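# Press the gauge pin on the magnet-marked post

## Task

On the checking fixture, find the post with the yellow magnet on it. Press that post's gauge pin fully home and keep it there for one second; after that the spring may push it back out. Do not touch the other three gauge pins, and do not move the magnet.

## Robot and tools

Robot: two six-joint arms, left_arm and right_arm, each ending in a two-finger parallel gripper (85 mm maximum opening). Calibrated bases in the scene frame: left_arm at (+0.060, +0.928, 0) m, right_arm at (-0.064, -0.817, 0) m. Each is turned only slightly about vertical, and each base's +z points up.

Frames: the scene frame has its origin at table-top height between the arms, +z up, +x out over the table, and left_arm on the +y side. Arm and camera names do not match image left and right. Every hand pose, velocity and target an arm reports is in that arm's own base frame. Motion offsets are along the current Hand target's own axes. On the gripper, +z points along the fingers and the fingers open and close along y. end_effector_position is the point between the closed pads. Closed fingertips reach about 19 mm past it, open ones about 6 mm. A camera block on each wrist sticks out about 10 cm toward the gripper's +x.

Row layout (used by execute_actions and move): one flat list of 18 numbers covering both arms, every number in [-1, 1]. Numbers 1-9 are left_arm: dx, dy, dz, rx, ry, rz, then gripper position, force_limit, speed. Numbers 10-18 are the same nine for right_arm. The first six of each arm are an offset, not a pose. They are measured from that arm's Hand target at the start of the action or move, along that target's axes. 1.0 equals 0.6 m for dx/dy/dz and 180 degrees for rx/ry/rz, which together form one rotation vector. Six zeros re-request the current Hand target; repeating an offset adds it again. Gripper position: +1 is fully open, the pads meet near -0.8, and -1 closes until blocked. force_limit and speed scale grip strength and finger speed (speed -1 is about 20 mm/s, +1 about 150 mm/s). Both start at +1. Always resend an arm's last gripper numbers to leave that gripper unchanged, because 0 is a real command.

execute_actions(actions, cameras): actions is a list of actions. Each action is a table of up to 15 rows, and each row is applied for one 1/30 s step; if there are fewer rows, the last one is held to fill 15 steps (0.5 s). Every row counts from the action's starting Hand target. An empty list just returns state and images. cameras picks which images come back: omitted or ["all"] means all, [] means none.

move(target, speed, blend, stop_force, zero, blocking, cameras): moves each gripper in a straight line toward target, given as one 18-number row or a list of up to 15 rows. All rows are offsets from the same starting Hand targets. speed is in m/s (0.002 to 4.2, default 0.25), one value or one per target. blend is a corner-rounding distance in m. stop_force (6 to 120 N, one value for both arms) ends an arm's path once its wrist sensor feels that much push against its direction of travel. Use it slowly for contacts, leave it out when backing off something, and do not rely on it while the gripper rotates. zero (default true) re-zeroes the sensors of moving arms first. blocking=false returns early and cannot be combined with stop_force. The paths do not avoid obstacles; a long move stops after 10 s. The result adds a "move:" line with the outcome (done, off_target, moving, held, fault) and any limits (paced = pose clipped, held = steps withheld).

wait(seconds 0-10) lets the scene run while each arm keeps its last command. stop brakes a running move. zoom_image(camera: cam_left_wrist or cam_right_wrist, region [x0,y0,x1,y1] pixels, at most 504x504) enlarges part of the latest image. zero_wrist_force(arm) tares that arm's sensor. read_manual gives licence text only. finished_scene(scene) ends the scene permanently; call it only once the goal is truly met.

Results: for each arm they give the end-effector position (m), quat_wxyz and velocities in its base frame, plus Hand target (the last commanded pose after clipping), joint positions and torques, and joint velocities ("within noise" means at rest). Wrist force and torque are on the gripper's own axes, with a third line giving the peak since the previous report; a push on a surface reads as force into the arm. Gripper lines: position_measured in counts (3 fully open, about 78 = 60 mm, 130 = 40 mm, 180 = 20 mm, 230 pads touching), and object_status (0 moving, 1 blocked while opening, 2 blocked while closing, i.e. gripping, 3 reached target). Camera images are 896x504 and come with calibration.

Behaviour: commands lag about 0.2 s, and orientation is clipped to within 32 degrees of the measured orientation each step. A gripper can settle short of its Hand target; sending the missing distance closes the gap. An arm blocked by an object keeps pressing until it is commanded back past its gripper. The arms are stiff, so a target even slightly beyond a firm contact can trigger a fault.

Avoid: an outside force near 150 N or joint torque at its limit (wrist joints 98.4 N m), either of which stops the arm for 10 s; fast impacts; contact between the arms or a gripper closing on the other arm's fingers; paths passing close to an arm's own base; and overheating from long stretched holds or pushing at unreachable poses. Here that means pressing only the magnet post's pin, slowly with a modest stop_force, holding briefly, then backing off without disturbing the magnet or the other pins, and letting nothing leave the table.

Each tool is called after "Call:" as name(argument=value, ...) on one line, values as JSON.

## Session

Call:
execute_actions(actions=[])

Scene clock: 0.00 s.
left_arm: end_effector_position=(+0.6452, +0.5338, +0.3687) position_measured=3 object_status=3 end_effector_quat_wxyz=(+0.054, +0.895, -0.431, +0.101) | right_arm: end_effector_position=(+1.0094, -0.4085, +0.1239) position_measured=3 object_status=3 end_effector_quat_wxyz=(+0.497, -0.362, -0.574, -0.541)
Joint positions: left_arm=[0.541 -1.507 2.094 -2.179 -1.799 -1.706] | right_arm=[2.693 -2.576 -1.22 -2.623 2.507 -0.374]
Joint velocities: within noise
Joint torques (N m): no reading
Motor temperatures (°C): left_arm=[24 36 26 39 35 34] | right_arm=[29 36 36 38 34 39]
Wrist force (N): no reading
Wrist torque (N m): no reading
Wrist force, peak (N): no reading
Hand target: left_arm +0.6452, +0.5338, +0.3687; +0.054, +0.895, -0.431, +0.101 | right_arm +1.0094, -0.4085, +0.1239; +0.497, -0.362, -0.574, -0.541
Tool commands: left_gripper/position=+1.0 left_gripper/force_limit=+1.0 left_gripper/speed=+1.0 right_gripper/position=+1.0 right_gripper/force_limit=+1.0 right_gripper/speed=+1.0

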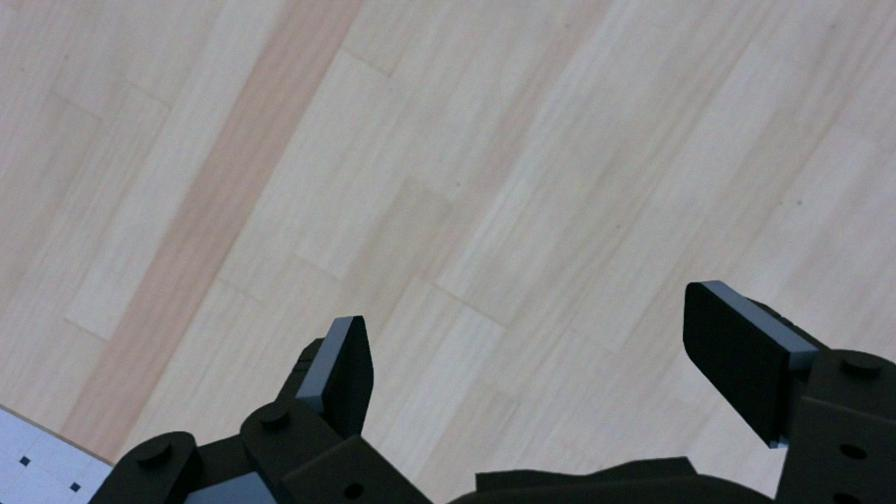

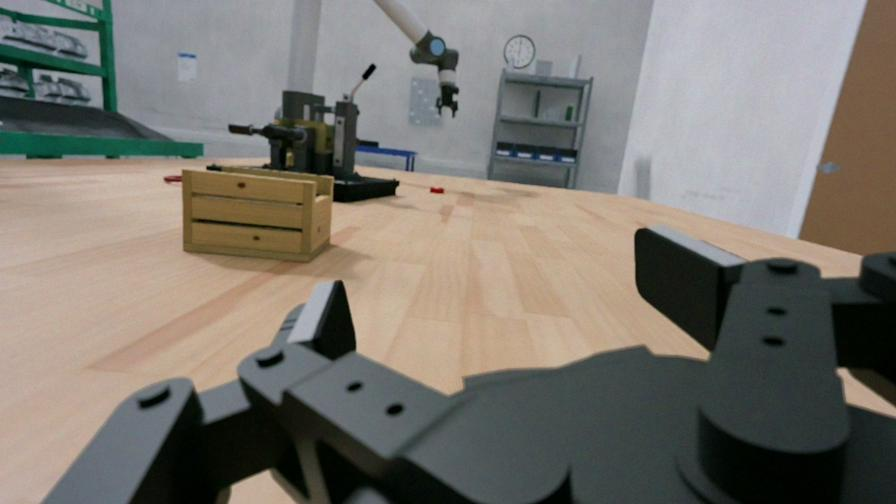

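Call:
zoom_image(camera="cam_right_wrist", region=[160, 40, 480, 280])

Call:
zoom_image(camera="cam_left_wrist", region=[0, 380, 120, 504])

Scaled by 1.575 from the camera's 896x504 image, which has a finer 1280x720 frame.

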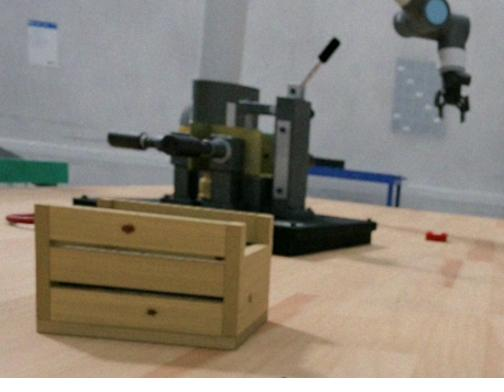

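Scaled by 4.065 from the camera's 896x504 image, which has a finer 1280x720 frame.

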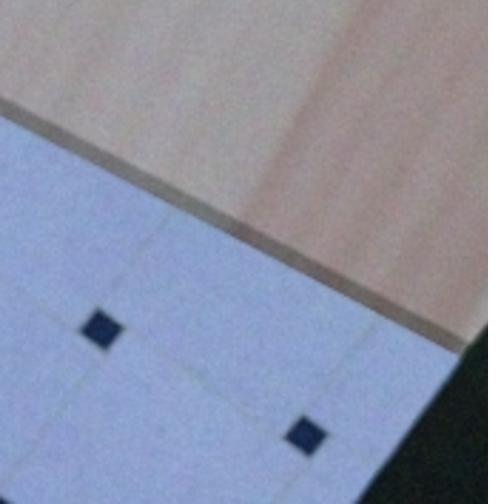

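Call:
move(target=[0.506,0.527,-0.116,0,0,0,1,1,1,0,0,0,0,0,0,1,1,1], speed=0.4)

Call:
move(target=[0.506,0.527,-0.116,0,0,0,-1,1,1,0,0,0,0,0,0,1,1,1], speed=0.4)

Scene clock: 2.70 s.
left_arm: end_effector_position=(+0.5734, +0.1188, +0.5082) position_measured=3 object_status=3 end_effector_quat_wxyz=(+0.054, +0.895, -0.431, +0.101) | right_arm: end_effector_position=(+1.0094, -0.4085, +0.1239) position_measured=3 object_status=3 end_effector_quat_wxyz=(+0.497, -0.362, -0.574, -0.541)
Joint positions: left_arm=[-0.039 -1.966 2.271 -2.019 -1.749 -2.297] | right_arm=[2.693 -2.576 -1.22 -2.623 2.507 -0.374]
Joint velocities: within noise
Joint torques (N m): left_arm=[-25.14 -35.42 -82.46 -7.51 4.15 -3.62] | right_arm=[7.3 245.53 73.74 -3.12 0.09 -0.29]
Motor temperatures (°C): left_arm=[24 36 26 39 35 34] | right_arm=[29 36 36 38 34 39]
Wrist force (N): left_arm=[-0.3 0.0 0.3] | right_arm=[-0.1 0.2 0.2]
Wrist torque (N m): left_arm=[-0.09 -0.01 -0.03] | right_arm=[0.03 0.01 0.00]
Wrist force, peak (N): left_arm=[-2.5 -3.3 0.8] | right_arm=[-0.3 0.4 0.4]
Hand target: left_arm +0.5734, +0.1187, +0.5083; +0.054, +0.895, -0.431, +0.101 | right_arm +1.0094, -0.4085, +0.1239; +0.497, -0.362, -0.574, -0.541
Off the commanded pose: left_arm 0.000 m, 0 deg | right_arm 0.000 m, 0 deg.
move: done
camera_calibration:
cam_left_wrist: T_world_to_cam=[[-0.854395, -0.519376, -0.0160802, 0.576623], [-0.518451, 0.849978, 0.0935224, 0.171964], [-0.0349055, 0.0882418, -0.995487, 0.641463], [0, 0, 0, 1]] pos_world=[0.604209, 0.0967151, 0.631758]

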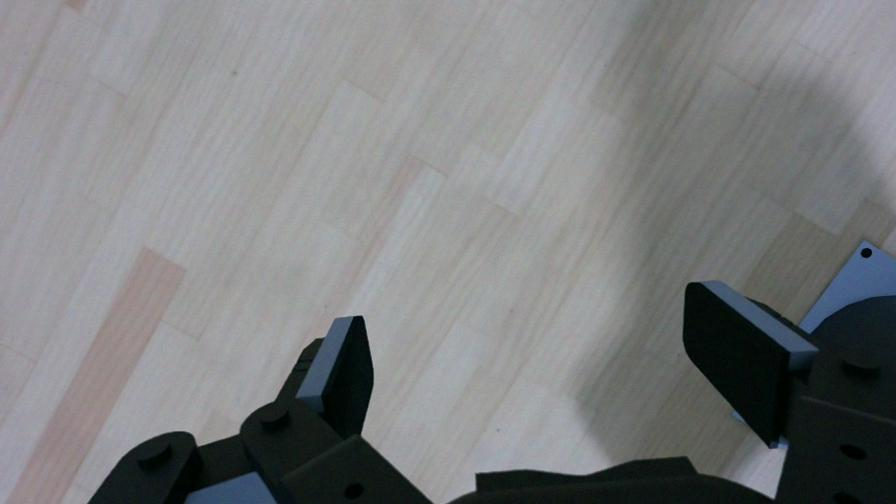

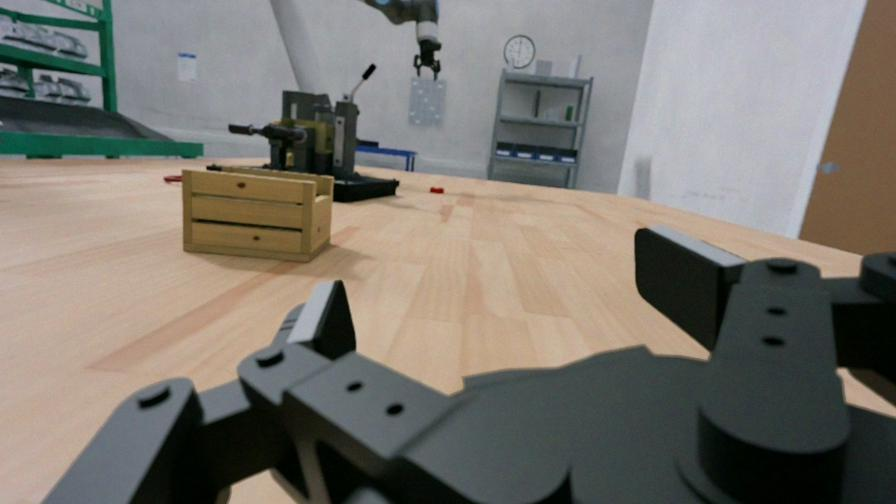

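Scene clock: 4.53 s.
left_arm: end_effector_position=(+0.5015, -0.2963, +0.6478) position_measured=235 object_status=3 end_effector_quat_wxyz=(+0.054, +0.895, -0.431, +0.101) | right_arm: end_effector_position=(+1.0094, -0.4085, +0.1239) position_measured=3 object_status=3 end_effector_quat_wxyz=(+0.497, -0.362, -0.574, -0.541)
Joint positions: left_arm=[-0.877 -2.066 2.142 -1.875 -1.585 -3.124] | right_arm=[2.693 -2.576 -1.22 -2.623 2.507 -0.374]
Joint velocities: within noise
Joint torques (N m): left_arm=[-32.69 27.48 -131.98 -8.03 4.81 -2.78] | right_arm=[3.12 247.81 70.24 -2.42 0.44 0.31]
Motor temperatures (°C): left_arm=[24 36 26 39 35 34] | right_arm=[29 36 36 38 34 39]
Wrist force (N): left_arm=[0.1 0.0 0.0] | right_arm=[0.1 0.4 0.1]
Wrist torque (N m): left_arm=[-0.06 0.01 0.03] | right_arm=[0.07 -0.02 0.00]
Wrist force, peak (N): left_arm=[3.2 3.3 -0.5] | right_arm=[0.1 0.5 0.5]
Hand target: left_arm +0.5015, -0.2965, +0.6479; +0.054, +0.895, -0.431, +0.101 | right_arm +1.0094, -0.4085, +0.1239; +0.497, -0.362, -0.574, -0.541
Off the commanded pose: left_arm 0.000 m, 0 deg | right_arm 0.000 m, 0 deg.
move: done
camera_calibration:
cam_left_wrist: T_world_to_cam=[[-0.854395, -0.519376, -0.0160802, 0.301794], [-0.518451, 0.849978, 0.0935224, 0.474533], [-0.0349055, 0.0882418, -0.995487, 0.81466], [0, 0, 0, 1]] pos_world=[0.532309, -0.318485, 0.771458]

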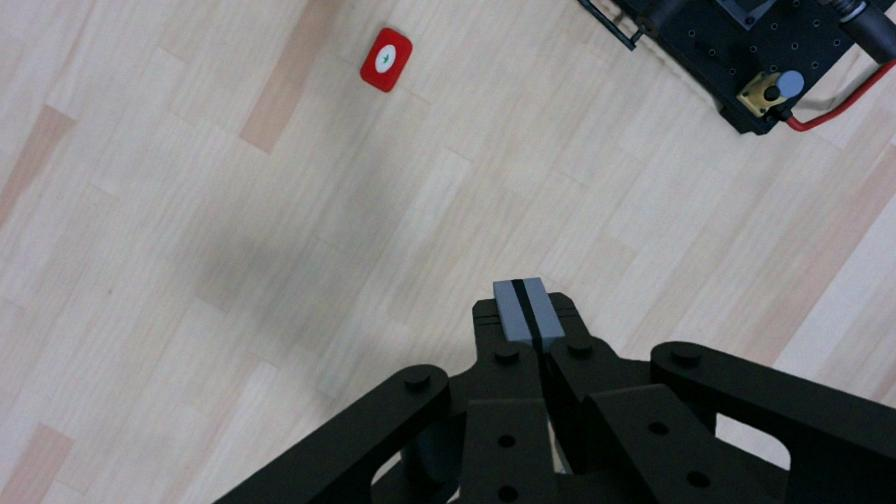

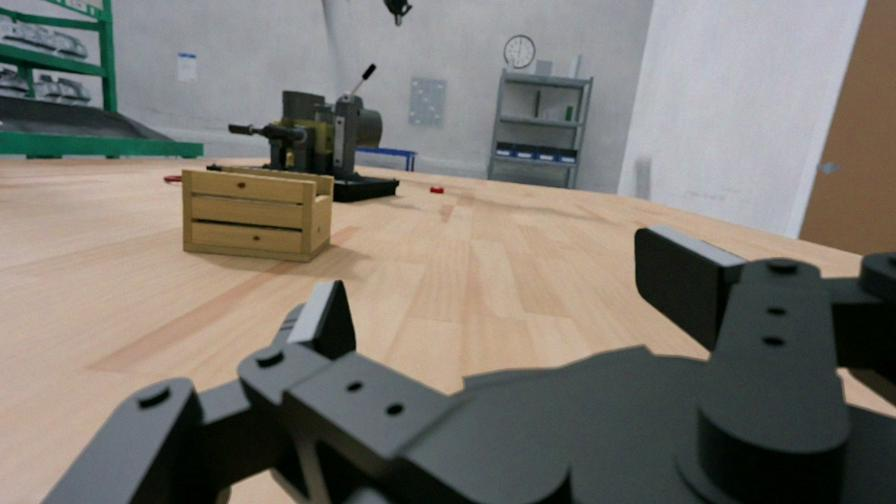

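Call:
move(target=[0.385,0.727,0.012,0,0,0,-1,1,1,0,0,0,0,0,0,1,1,1], speed=0.4)

Call:
zoom_image(camera="cam_left_wrist", region=[300, 0, 800, 330])

Scene clock: 6.67 s.
left_arm: end_effector_position=(+0.3020, -0.7450, +0.6973) position_measured=235 object_status=3 end_effector_quat_wxyz=(+0.054, +0.895, -0.431, +0.101) | right_arm: end_effector_position=(+1.0094, -0.4085, +0.1239) position_measured=3 object_status=3 end_effector_quat_wxyz=(+0.497, -0.362, -0.574, -0.541)
Joint positions: left_arm=[-1.49 -1.779 1.896 -1.884 -1.452 -3.723] | right_arm=[2.693 -2.576 -1.22 -2.623 2.507 -0.374]
Joint velocities: within noise
Joint torques (N m): left_arm=[-16 -24.91 -128.03 -7.41 5.88 -3.17] | right_arm=[0.95 252.96 72.36 -1.74 1.72 1.1]
Motor temperatures (°C): left_arm=[24 36 26 39 35 34] | right_arm=[29 36 36 38 34 39]
Wrist force (N): left_arm=[0.6 -0.6 -0.4] | right_arm=[0.0 0.3 0.3]
Wrist torque (N m): left_arm=[-0.11 -0.12 0.02] | right_arm=[0.05 0.01 0.00]
Wrist force, peak (N): left_arm=[-2.0 -3.6 0.0] | right_arm=[0.2 0.4 0.4]
Hand target: left_arm +0.3020, -0.7453, +0.6973; +0.054, +0.895, -0.431, +0.101 | right_arm +1.0094, -0.4085, +0.1239; +0.497, -0.362, -0.574, -0.541
Off the commanded pose: left_arm 0.000 m, 0 deg | right_arm 0.000 m, 0 deg.
move: done
camera_calibration:
cam_left_wrist: T_world_to_cam=[[-0.854395, -0.519376, -0.0160802, -0.100906], [-0.518451, 0.849978, 0.0935224, 0.747857], [-0.0349055, 0.0882418, -0.995487, 0.896568], [0, 0, 0, 1]] pos_world=[0.332809, -0.767185, 0.820958]

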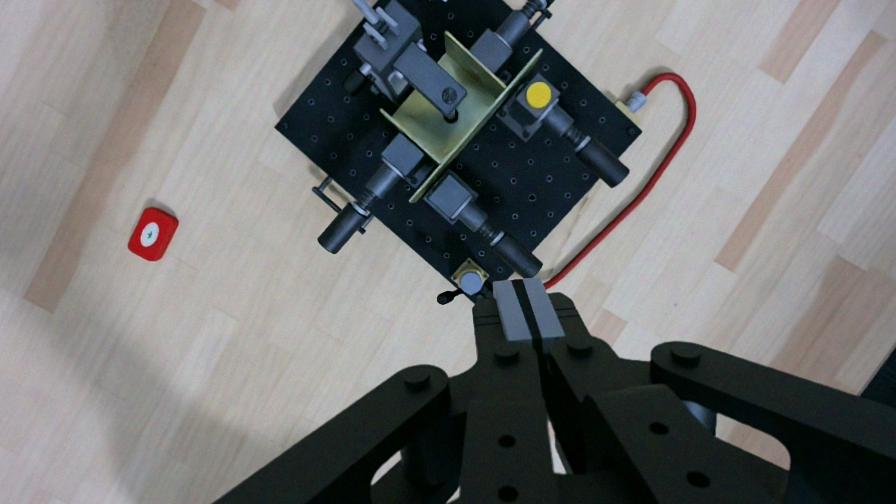

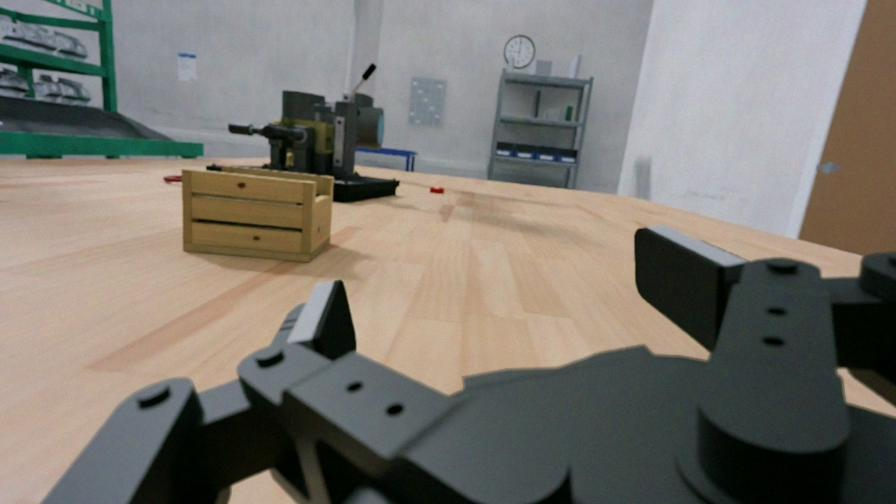

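Scaled by 1.008 from the camera's 896x504 image, which has a finer 1280x720 frame.

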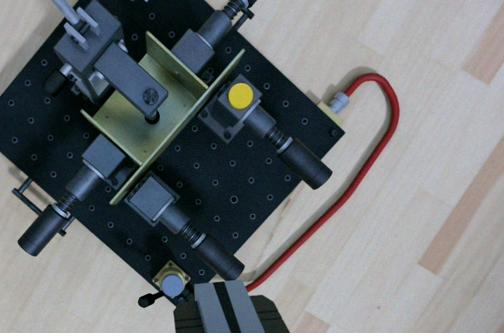

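Call:
move(target=[-0.023,0.4,0.4217,0.0271,-0.0693,-0.2087,-1,1,1,0,0,0,0,0,0,1,1,1], speed=0.4)

Call:
zoom_image(camera="cam_left_wrist", region=[300, 0, 800, 330])

Scene clock: 9.27 s.
left_arm: end_effector_position=(+0.1399, -0.9306, +0.4502) position_measured=235 object_status=3 end_effector_quat_wxyz=(+0.000, +0.993, -0.119, +0.000) | right_arm: end_effector_position=(+1.0094, -0.4085, +0.1239) position_measured=3 object_status=3 end_effector_quat_wxyz=(+0.497, -0.362, -0.574, -0.541)
Joint positions: left_arm=[-1.637 -1.456 1.889 -2.003 -1.571 -4.54] | right_arm=[2.693 -2.576 -1.22 -2.623 2.507 -0.374]
Joint velocities: within noise
Joint torques (N m): left_arm=[-11.39 -92.66 -123.45 -12 -6.21 -3.7] | right_arm=[1.87 257.47 74.05 -1.18 2.66 1.76]
Motor temperatures (°C): left_arm=[24 36 26 39 35 34] | right_arm=[29 36 36 38 34 39]
Wrist force (N): left_arm=[0.1 -0.2 -0.2] | right_arm=[0.1 0.4 -0.1]
Wrist torque (N m): left_arm=[-0.10 -0.17 0.04] | right_arm=[0.07 -0.02 0.00]
Wrist force, peak (N): left_arm=[0.5 -4.0 -3.8] | right_arm=[0.3 0.7 0.4]
Hand target: left_arm +0.1398, -0.9307, +0.4500; +0.000, +0.993, -0.119, +0.000 | right_arm +1.0094, -0.4085, +0.1239; +0.497, -0.362, -0.574, -0.541
Off the commanded pose: left_arm 0.000 m, 0 deg | right_arm 0.000 m, 0 deg.
move: done
camera_calibration:
cam_left_wrist: T_world_to_cam=[[-0.359362, -0.933193, 0.00323086, -0.802807], [-0.884877, 0.341851, 0.316434, 0.322678], [-0.296398, 0.110855, -0.948609, 0.697745], [0, 0, 0, 1]] pos_world=[0.203843, -0.93683, 0.562375]

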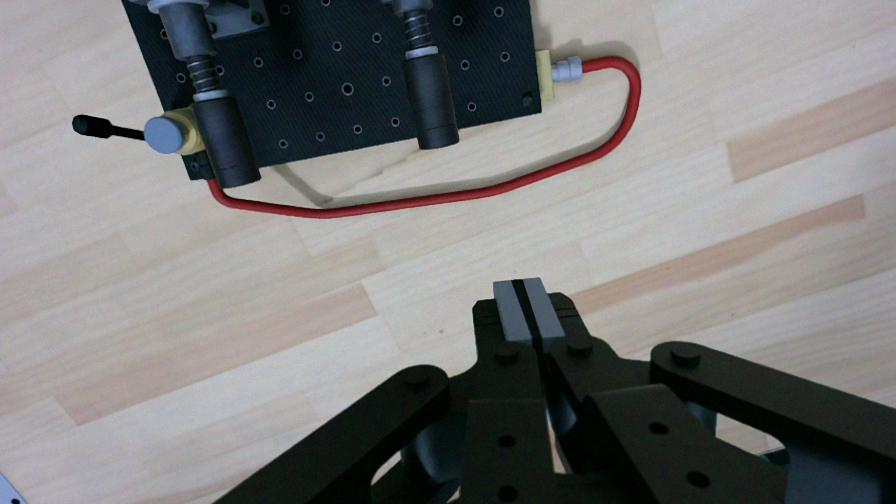

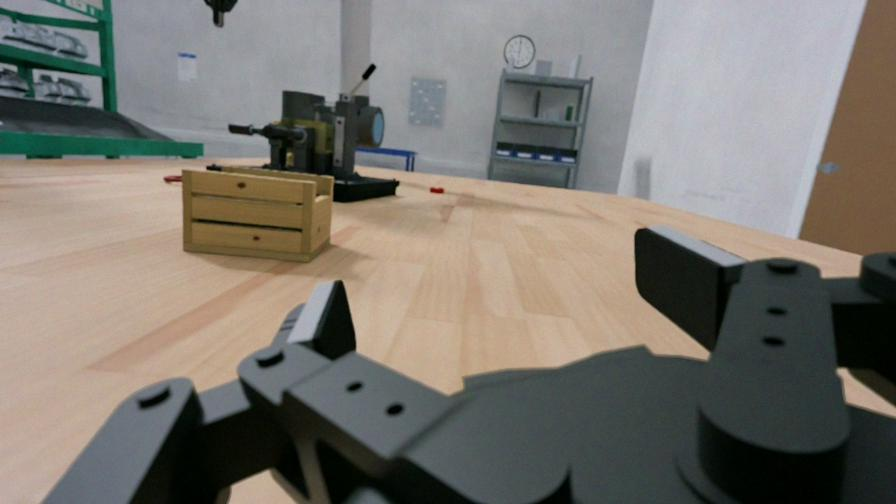

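Scaled by 1.008 from the camera's 896x504 image, which has a finer 1280x720 frame.

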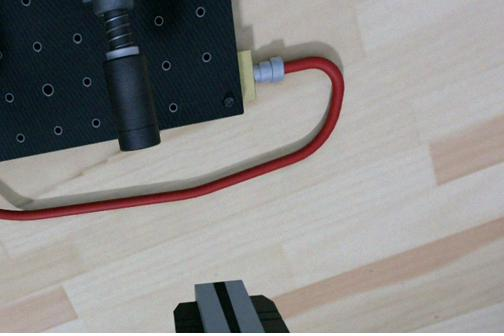

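Call:
move(target=[-0.0375,-0.027,0.475,0,0,0,-1,1,1,0,0,0,0,0,0,1,1,1], speed=0.3)

Call:
zoom_image(camera="cam_left_wrist", region=[300, 0, 800, 400])

Call:
zoom_image(camera="cam_right_wrist", region=[160, 40, 480, 280])

Scene clock: 11.57 s.
left_arm: end_effector_position=(+0.1218, -0.9094, +0.1652) position_measured=235 object_status=3 end_effector_quat_wxyz=(+0.000, +0.993, -0.119, +0.000) | right_arm: end_effector_position=(+1.0094, -0.4085, +0.1239) position_measured=3 object_status=3 end_effector_quat_wxyz=(+0.497, -0.362, -0.574, -0.541)
Joint positions: left_arm=[-1.659 -1.26 2.125 -2.436 -1.571 -4.562] | right_arm=[2.693 -2.576 -1.22 -2.623 2.507 -0.374]
Joint velocities: within noise
Joint torques (N m): left_arm=[-21.89 -109.33 -50.03 -14.19 4.59 -3.65] | right_arm=[-4.61 252.4 72.85 -0.5 3.13 2.36]
Motor temperatures (°C): left_arm=[24 36 26 39 35 34] | right_arm=[29 36 36 38 34 39]
Wrist force (N): left_arm=[-0.1 -0.4 -0.4] | right_arm=[-0.1 0.2 0.2]
Wrist torque (N m): left_arm=[-0.19 -0.09 0.05] | right_arm=[0.04 0.02 0.00]
Wrist force, peak (N): left_arm=[0.4 0.1 -4.0] | right_arm=[-0.1 0.5 0.5]
Hand target: left_arm +0.1218, -0.9094, +0.1651; +0.000, +0.993, -0.119, +0.000 | right_arm +1.0094, -0.4085, +0.1239; +0.497, -0.362, -0.574, -0.541
Off the commanded pose: left_arm 0.000 m, 0 deg | right_arm 0.000 m, 0 deg.
move: done
camera_calibration:
cam_left_wrist: T_world_to_cam=[[-0.359185, -0.933261, 0.00320338, -0.788601], [-0.884909, 0.341662, 0.316549, 0.389365], [-0.296517, 0.110865, -0.948571, 0.419686], [0, 0, 0, 1]] pos_world=[0.185743, -0.91553, 0.277375]

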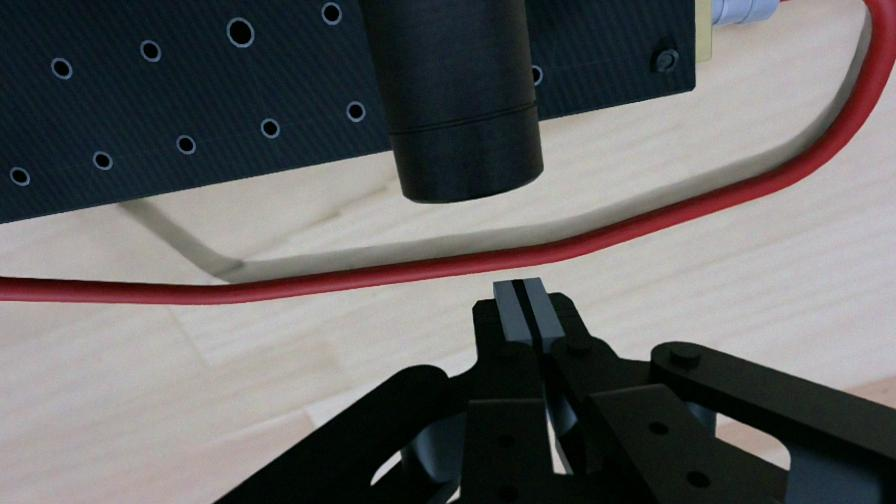

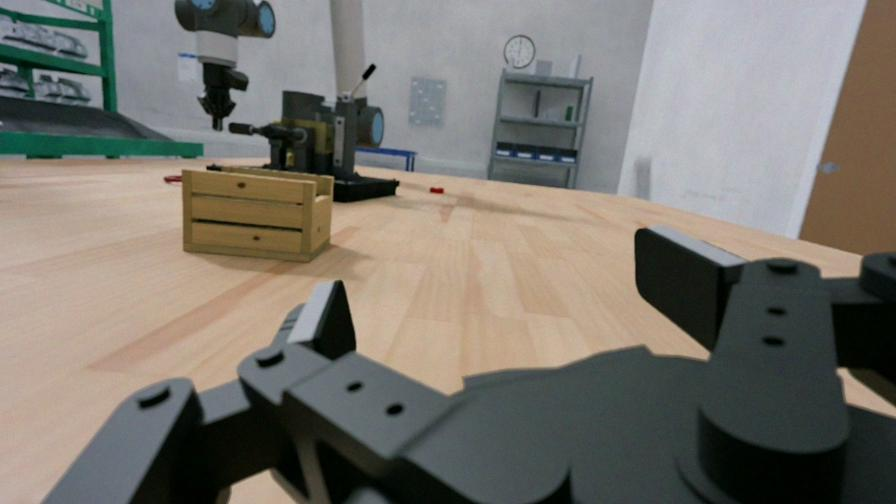

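Scaled by 1.008 from the camera's 896x504 image, which has a finer 1280x720 frame.

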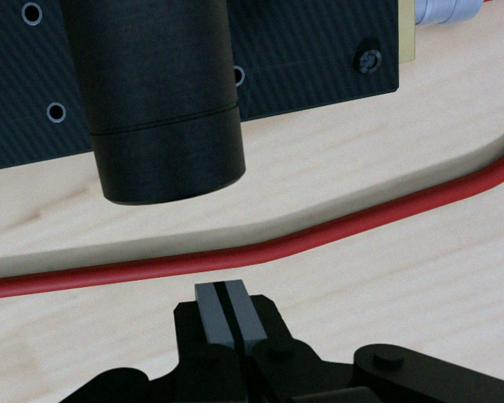

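Scaled by 1.575 from the camera's 896x504 image, which has a finer 1280x720 frame.

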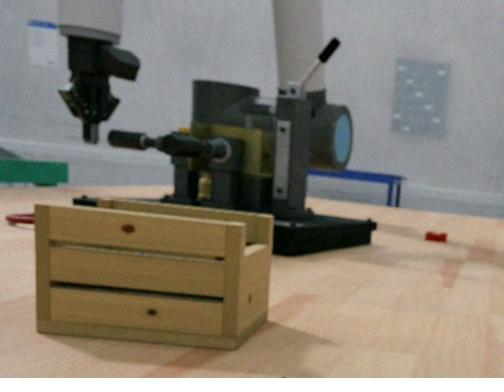

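Call:
move(target=[0,-0.0155,0.015,0,0,0,-1,1,1,0,0,0,0,0,0,1,1,1])

Call:
move(target=[0.14,0,0,0,0,0,-1,1,1,0,0,0,0,0,0,1,1,1], speed=0.025, stop_force=50)

Scene clock: 13.03 s.
left_arm: end_effector_position=(+0.1239, -0.9004, +0.1562) position_measured=235 object_status=3 end_effector_quat_wxyz=(+0.000, +0.993, -0.119, +0.000) | right_arm: end_effector_position=(+1.0094, -0.4085, +0.1239) position_measured=3 object_status=3 end_effector_quat_wxyz=(+0.497, -0.362, -0.574, -0.541)
Joint positions: left_arm=[-1.657 -1.258 2.142 -2.454 -1.571 -4.56] | right_arm=[2.693 -2.576 -1.22 -2.623 2.507 -0.374]
Joint velocities: within noise
Joint torques (N m): left_arm=[17.92 -113.64 -46.59 -15.13 5.21 2.82] | right_arm=[0.46 257 75.2 0.03 3.01 2.78]
Motor temperatures (°C): left_arm=[24 36 26 39 35 34] | right_arm=[29 36 36 38 34 39]
Wrist force (N): left_arm=[0.1 -0.2 -0.3] | right_arm=[0.0 0.1 0.2]
Wrist torque (N m): left_arm=[-0.16 -0.13 0.05] | right_arm=[0.01 -0.01 0.00]
Wrist force, peak (N): left_arm=[-0.1 0.2 -0.9] | right_arm=[0.4 0.3 0.3]
Hand target: left_arm +0.1240, -0.9003, +0.1561; +0.000, +0.993, -0.119, +0.000 | right_arm +1.0094, -0.4085, +0.1239; +0.497, -0.362, -0.574, -0.541
Off the commanded pose: left_arm 0.000 m, 0 deg | right_arm 0.000 m, 0 deg.
move: done
camera_calibration:
cam_left_wrist: T_world_to_cam=[[-0.359166, -0.933268, 0.0031582, -0.77951], [-0.884947, 0.341641, 0.316465, 0.391042], [-0.296426, 0.110869, -0.948599, 0.410779], [0, 0, 0, 1]] pos_world=[0.187843, -0.90663, 0.268375]

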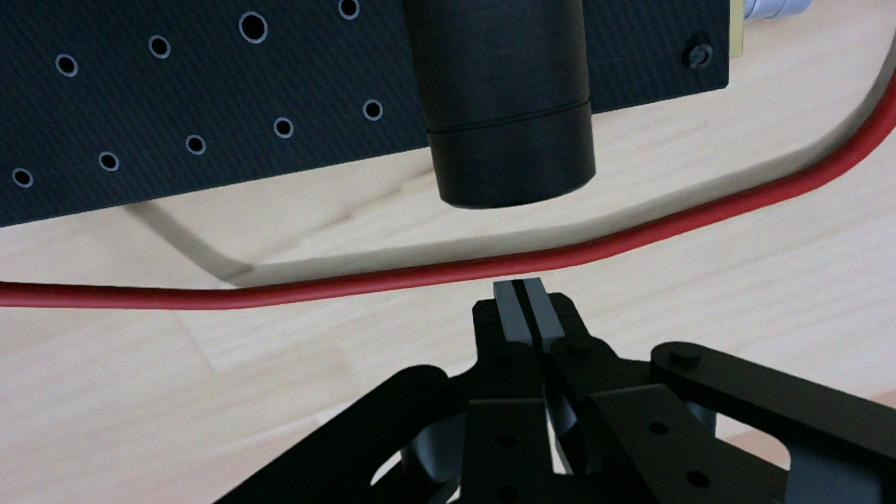

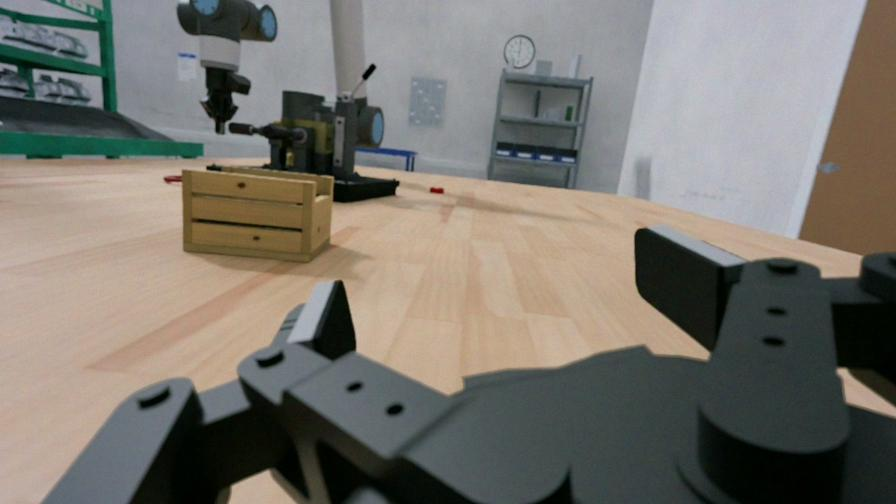

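Scene clock: 16.50 s.
left_arm: end_effector_position=(+0.1719, -0.9120, +0.1561) position_measured=235 object_status=3 end_effector_quat_wxyz=(+0.000, +0.993, -0.119, +0.000) | right_arm: end_effector_position=(+1.0094, -0.4085, +0.1239) position_measured=3 object_status=3 end_effector_quat_wxyz=(+0.497, -0.362, -0.574, -0.541)
Joint positions: left_arm=[-1.603 -1.241 2.115 -2.444 -1.571 -4.506] | right_arm=[2.693 -2.576 -1.22 -2.623 2.507 -0.374]
Joint velocities: within noise
Joint torques (N m): left_arm=[3.99 -146.58 -55.87 -10.01 4.28 -4.09] | right_arm=[-1.76 249.11 74.31 -0.55 3.67 3.49]
Motor temperatures (°C): left_arm=[24 36 26 39 35 34] | right_arm=[29 36 36 37 34 39]
Wrist force (N): left_arm=[-31.1 -13.3 -25.7] | right_arm=[0.2 0.4 0.3]
Wrist torque (N m): left_arm=[-0.22 1.00 -0.42] | right_arm=[0.07 -0.03 0.00]
Wrist force, peak (N): left_arm=[-116.2 -31.5 -53.1] | right_arm=[0.5 0.5 0.3]
Hand target: left_arm +0.1719, -0.9120, +0.1561; +0.000, +0.993, -0.119, +0.000 (not the last commanded pose) | right_arm +1.0094, -0.4085, +0.1239; +0.497, -0.362, -0.574, -0.541
Off the commanded pose: left_arm 0.035 m, 0 deg | right_arm 0.000 m, 0 deg.
move: contact (left_arm)
camera_calibration:
cam_left_wrist: T_world_to_cam=[[-0.359166, -0.933268, 0.00315807, -0.773003], [-0.884947, 0.34164, 0.316465, 0.43748], [-0.296426, 0.110869, -0.948599, 0.426187], [0, 0, 0, 1]] pos_world=[0.235843, -0.91813, 0.268275]

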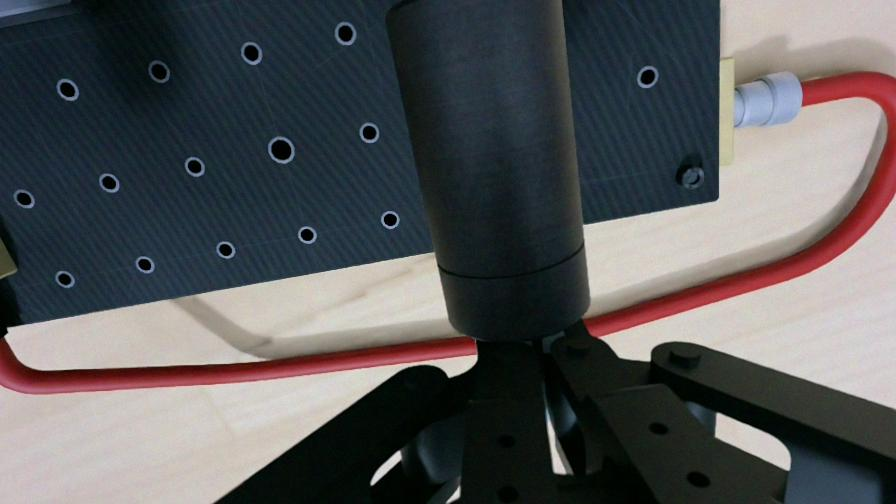

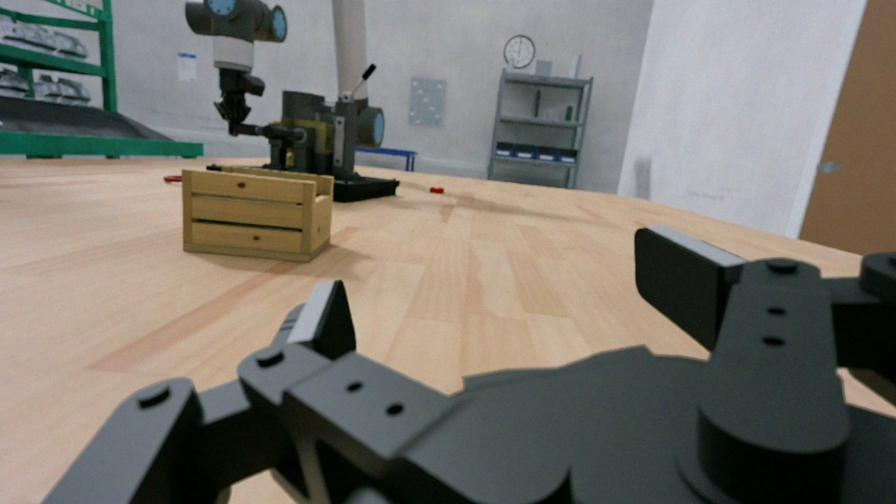

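Call:
wait(seconds=1)

Call:
zoom_image(camera="cam_right_wrist", region=[210, 80, 370, 210])

Scene clock: 17.70 s.
left_arm: end_effector_position=(+0.1719, -0.9120, +0.1561) position_measured=235 object_status=3 end_effector_quat_wxyz=(+0.000, +0.993, -0.119, +0.000) | right_arm: end_effector_position=(+1.0094, -0.4085, +0.1239) position_measured=3 object_status=3 end_effector_quat_wxyz=(+0.497, -0.362, -0.574, -0.541)
Joint positions: left_arm=[-1.603 -1.241 2.115 -2.444 -1.571 -4.506] | right_arm=[2.693 -2.576 -1.22 -2.623 2.507 -0.374]
Joint velocities: within noise
Joint torques (N m): left_arm=[0.23 -142.98 -57.13 -8.41 2.54 -3.36] | right_arm=[-5.66 252.63 72.53 -0.65 3.52 3.96]
Motor temperatures (°C): left_arm=[24 36 26 39 35 34] | right_arm=[29 36 36 37 34 39]
Wrist force (N): left_arm=[-28.6 -10.5 -25.6] | right_arm=[0.2 0.2 0.2]
Wrist torque (N m): left_arm=[-0.18 0.95 -0.37] | right_arm=[0.03 -0.03 0.00]
Wrist force, peak (N): left_arm=[-31.0 -13.3 -25.7] | right_arm=[0.0 0.7 0.1]
Hand target: left_arm +0.1719, -0.9120, +0.1561; +0.000, +0.993, -0.119, +0.000 (not the last commanded pose) | right_arm +1.0094, -0.4085, +0.1239; +0.497, -0.362, -0.574, -0.541
Tool commands: left_gripper/position=-1.0 left_gripper/force_limit=+1.0 left_gripper/speed=+1.0 right_gripper/position=+1.0 right_gripper/force_limit=+1.0 right_gripper/speed=+1.0
Off the commanded pose: left_arm 0.035 m, 0 deg | right_arm 0.000 m, 0 deg.
wait: 1.00 s; at rest from the start
camera_calibration:
cam_left_wrist: T_world_to_cam=[[-0.359155, -0.933272, 0.00319212, -0.773018], [-0.884921, 0.34163, 0.316549, 0.437442], [-0.296517, 0.110865, -0.948571, 0.426198], [0, 0, 0, 1]] pos_world=[0.235844, -0.91813, 0.268275]

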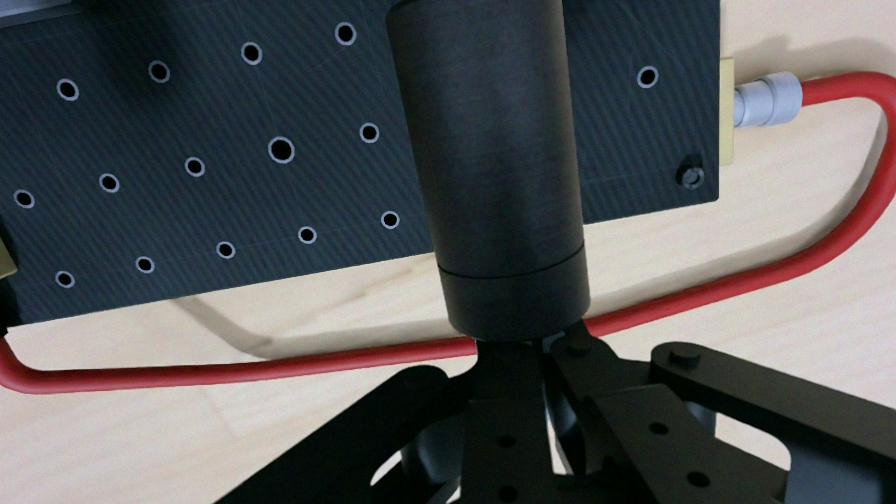

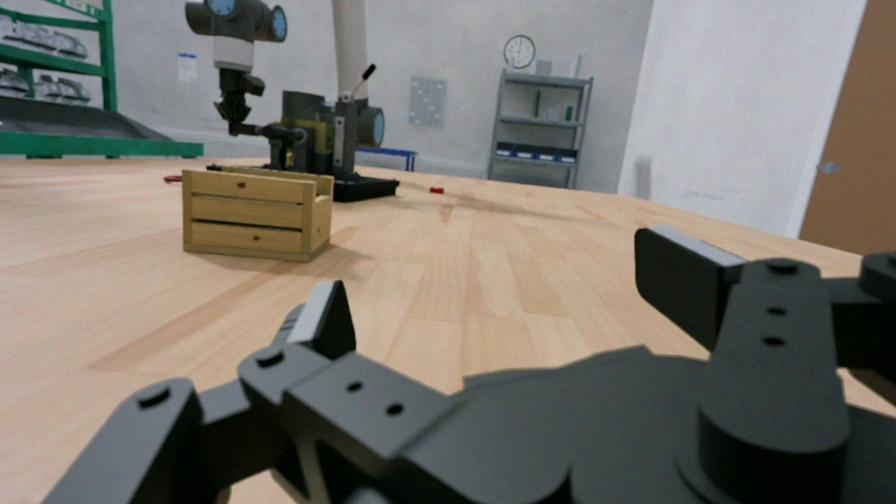

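Scaled by 3.150 from the camera's 896x504 image, which has a finer 1280x720 frame.

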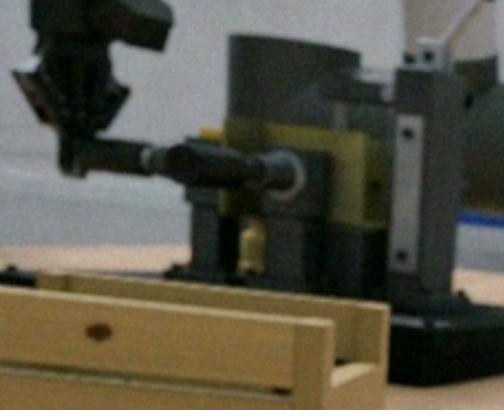

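Call:
move(target=[0.02,0,0,0,0,0,-1,1,1,0,0,0,0,0,0,1,1,1], speed=0.005, stop_force=30, cameras=["cam_left_wrist"])

Call:
wait(seconds=1.2, cameras=[])

Call:
move(target=[-0.13,0,0,0,0,0,-1,1,1,0,0,0,0,0,0,1,1,1], speed=0.1)

Scene clock: 19.03 s.
left_arm: end_effector_position=(+0.1722, -0.9120, +0.1561) position_measured=235 object_status=3 end_effector_quat_wxyz=(+0.000, +0.993, -0.119, +0.000) | right_arm: end_effector_position=(+1.0094, -0.4085, +0.1239) position_measured=3 object_status=3 end_effector_quat_wxyz=(+0.497, -0.362, -0.574, -0.541)
Joint positions: left_arm=[-1.602 -1.241 2.115 -2.444 -1.571 -4.506] | right_arm=[2.693 -2.576 -1.22 -2.623 2.507 -0.374]
Joint velocities: within noise
Joint torques (N m): left_arm=[25.68 -126.51 -58.48 -16.7 23.61 -3.46] | right_arm=[0.55 257.21 73.94 -0.9 3.33 3.34]
Motor temperatures (°C): left_arm=[24 36 26 39 35 34] | right_arm=[29 36 36 37 34 39]
Wrist force (N): left_arm=[-63.7 -9.3 -21.8] | right_arm=[0.0 0.4 -0.1]
Wrist torque (N m): left_arm=[-0.19 1.78 -0.67] | right_arm=[0.07 0.01 -0.01]
Wrist force, peak (N): left_arm=[-70.3 -4.1 -23.6] | right_arm=[0.2 0.5 0.8]
Hand target: left_arm +0.1722, -0.9119, +0.1561; +0.000, +0.993, -0.119, +0.000 (not the last commanded pose) | right_arm +1.0094, -0.4085, +0.1239; +0.497, -0.362, -0.574, -0.541
Off the commanded pose: left_arm 0.012 m, 0 deg | right_arm 0.000 m, 0 deg.
move: contact (left_arm)
camera_calibration:
cam_left_wrist: T_world_to_cam=[[-0.359121, -0.933286, 0.00311852, -0.773004], [-0.884906, 0.341562, 0.316665, 0.437645], [-0.296604, 0.110961, -0.948532, 0.426397], [0, 0, 0, 1]] pos_world=[0.236144, -0.918231, 0.268275]
Images, in order (width x height): cam_left_wrist 896x504.

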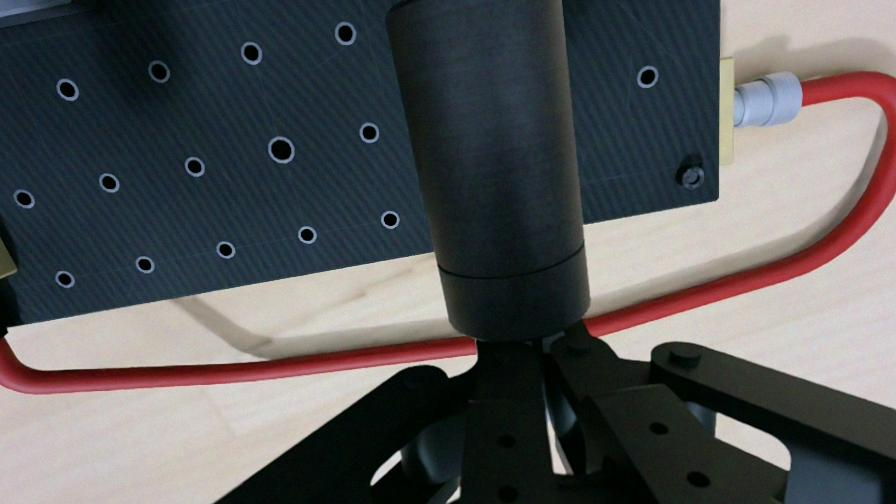

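Scene clock: 20.23 s.
left_arm: end_effector_position=(+0.1722, -0.9119, +0.1561) position_measured=235 object_status=3 end_effector_quat_wxyz=(+0.000, +0.993, -0.119, +0.000) | right_arm: end_effector_position=(+1.0094, -0.4085, +0.1239) position_measured=3 object_status=3 end_effector_quat_wxyz=(+0.497, -0.362, -0.574, -0.541)
Joint positions: left_arm=[-1.602 -1.241 2.115 -2.444 -1.571 -4.506] | right_arm=[2.693 -2.576 -1.22 -2.623 2.507 -0.374]
Joint velocities: within noise
Joint torques (N m): left_arm=[23.35 -137.52 -54.67 -12.74 22.2 -3.08] | right_arm=[-5.44 252.54 74.22 -0.82 3.97 3.78]
Motor temperatures (°C): left_arm=[24 36 26 39 35 34] | right_arm=[29 36 36 37 34 39]
Wrist force (N): left_arm=[-62.2 -7.0 -29.5] | right_arm=[0.0 0.5 0.3]
Wrist torque (N m): left_arm=[-0.06 1.83 -0.63] | right_arm=[0.09 -0.01 0.00]
Wrist force, peak (N): left_arm=[-62.5 -7.0 -29.3] | right_arm=[0.4 0.6 0.3]
Hand target: left_arm +0.1722, -0.9119, +0.1561; +0.000, +0.993, -0.119, +0.000 (not the last commanded pose) | right_arm +1.0094, -0.4085, +0.1239; +0.497, -0.362, -0.574, -0.541
Tool commands: left_gripper/position=-1.0 left_gripper/force_limit=+1.0 left_gripper/speed=+1.0 right_gripper/position=+1.0 right_gripper/force_limit=+1.0 right_gripper/speed=+1.0
Off the commanded pose: left_arm 0.012 m, 0 deg | right_arm 0.000 m, 0 deg.
wait: 1.20 s; at rest by 0.17 s
No camera images: "cameras" was empty.

Scene clock: 21.47 s.
left_arm: end_effector_position=(+0.0965, -0.8936, +0.1561) position_measured=235 object_status=3 end_effector_quat_wxyz=(+0.000, +0.993, -0.119, +0.000) | right_arm: end_effector_position=(+1.0094, -0.4085, +0.1239) position_measured=3 object_status=3 end_effector_quat_wxyz=(+0.497, -0.362, -0.574, -0.541)
Joint positions: left_arm=[-1.689 -1.267 2.156 -2.459 -1.571 -4.592] | right_arm=[2.693 -2.576 -1.22 -2.623 2.507 -0.374]
Joint velocities: within noise
Joint torques (N m): left_arm=[-22.92 -159.56 -46.7 -13.53 2.68 -3.23] | right_arm=[-3.35 248.33 69.31 -0.27 3.45 4.22]
Motor temperatures (°C): left_arm=[24 36 26 39 35 34] | right_arm=[29 36 36 37 34 39]
Wrist force (N): left_arm=[-2.7 5.4 -0.2] | right_arm=[0.0 0.3 0.3]
Wrist torque (N m): left_arm=[0.88 0.38 0.06] | right_arm=[0.04 0.00 -0.01]
Wrist force, peak (N): left_arm=[-61.3 -7.7 -29.5] | right_arm=[0.2 0.4 0.4]
Hand target: left_arm +0.0964, -0.8935, +0.1561; +0.000, +0.993, -0.119, +0.000 | right_arm +1.0094, -0.4085, +0.1239; +0.497, -0.362, -0.574, -0.541
Off the commanded pose: left_arm 0.000 m, 0 deg | right_arm 0.000 m, 0 deg.
move: done
camera_calibration:
cam_left_wrist: T_world_to_cam=[[-0.35911, -0.93329, 0.00315278, -0.782903], [-0.88487, 0.341549, 0.31678, 0.364379], [-0.296724, 0.110969, -0.948494, 0.401937], [0, 0, 0, 1]] pos_world=[0.160544, -0.899731, 0.268275]

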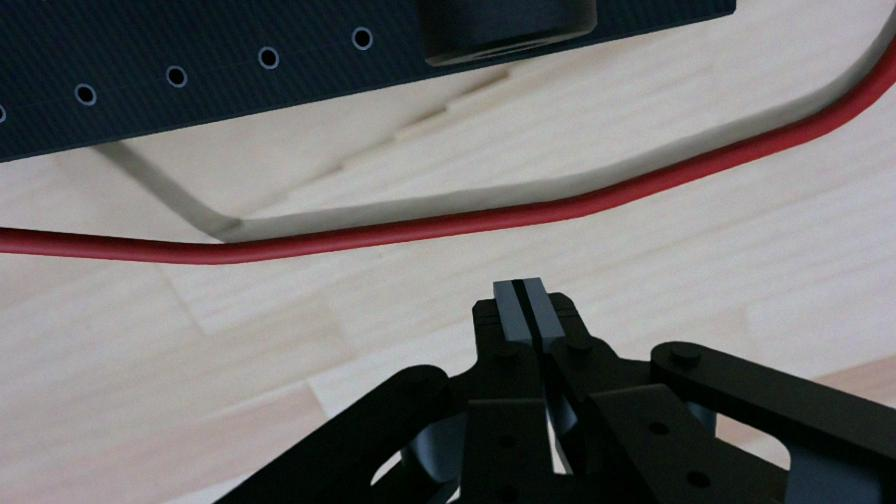

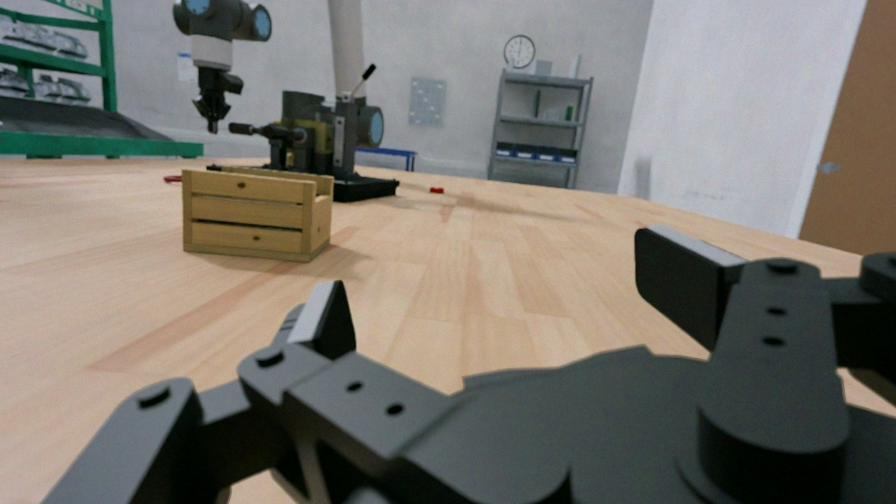

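Call:
finished_scene(scene=1)

The scene is finished: the task was done.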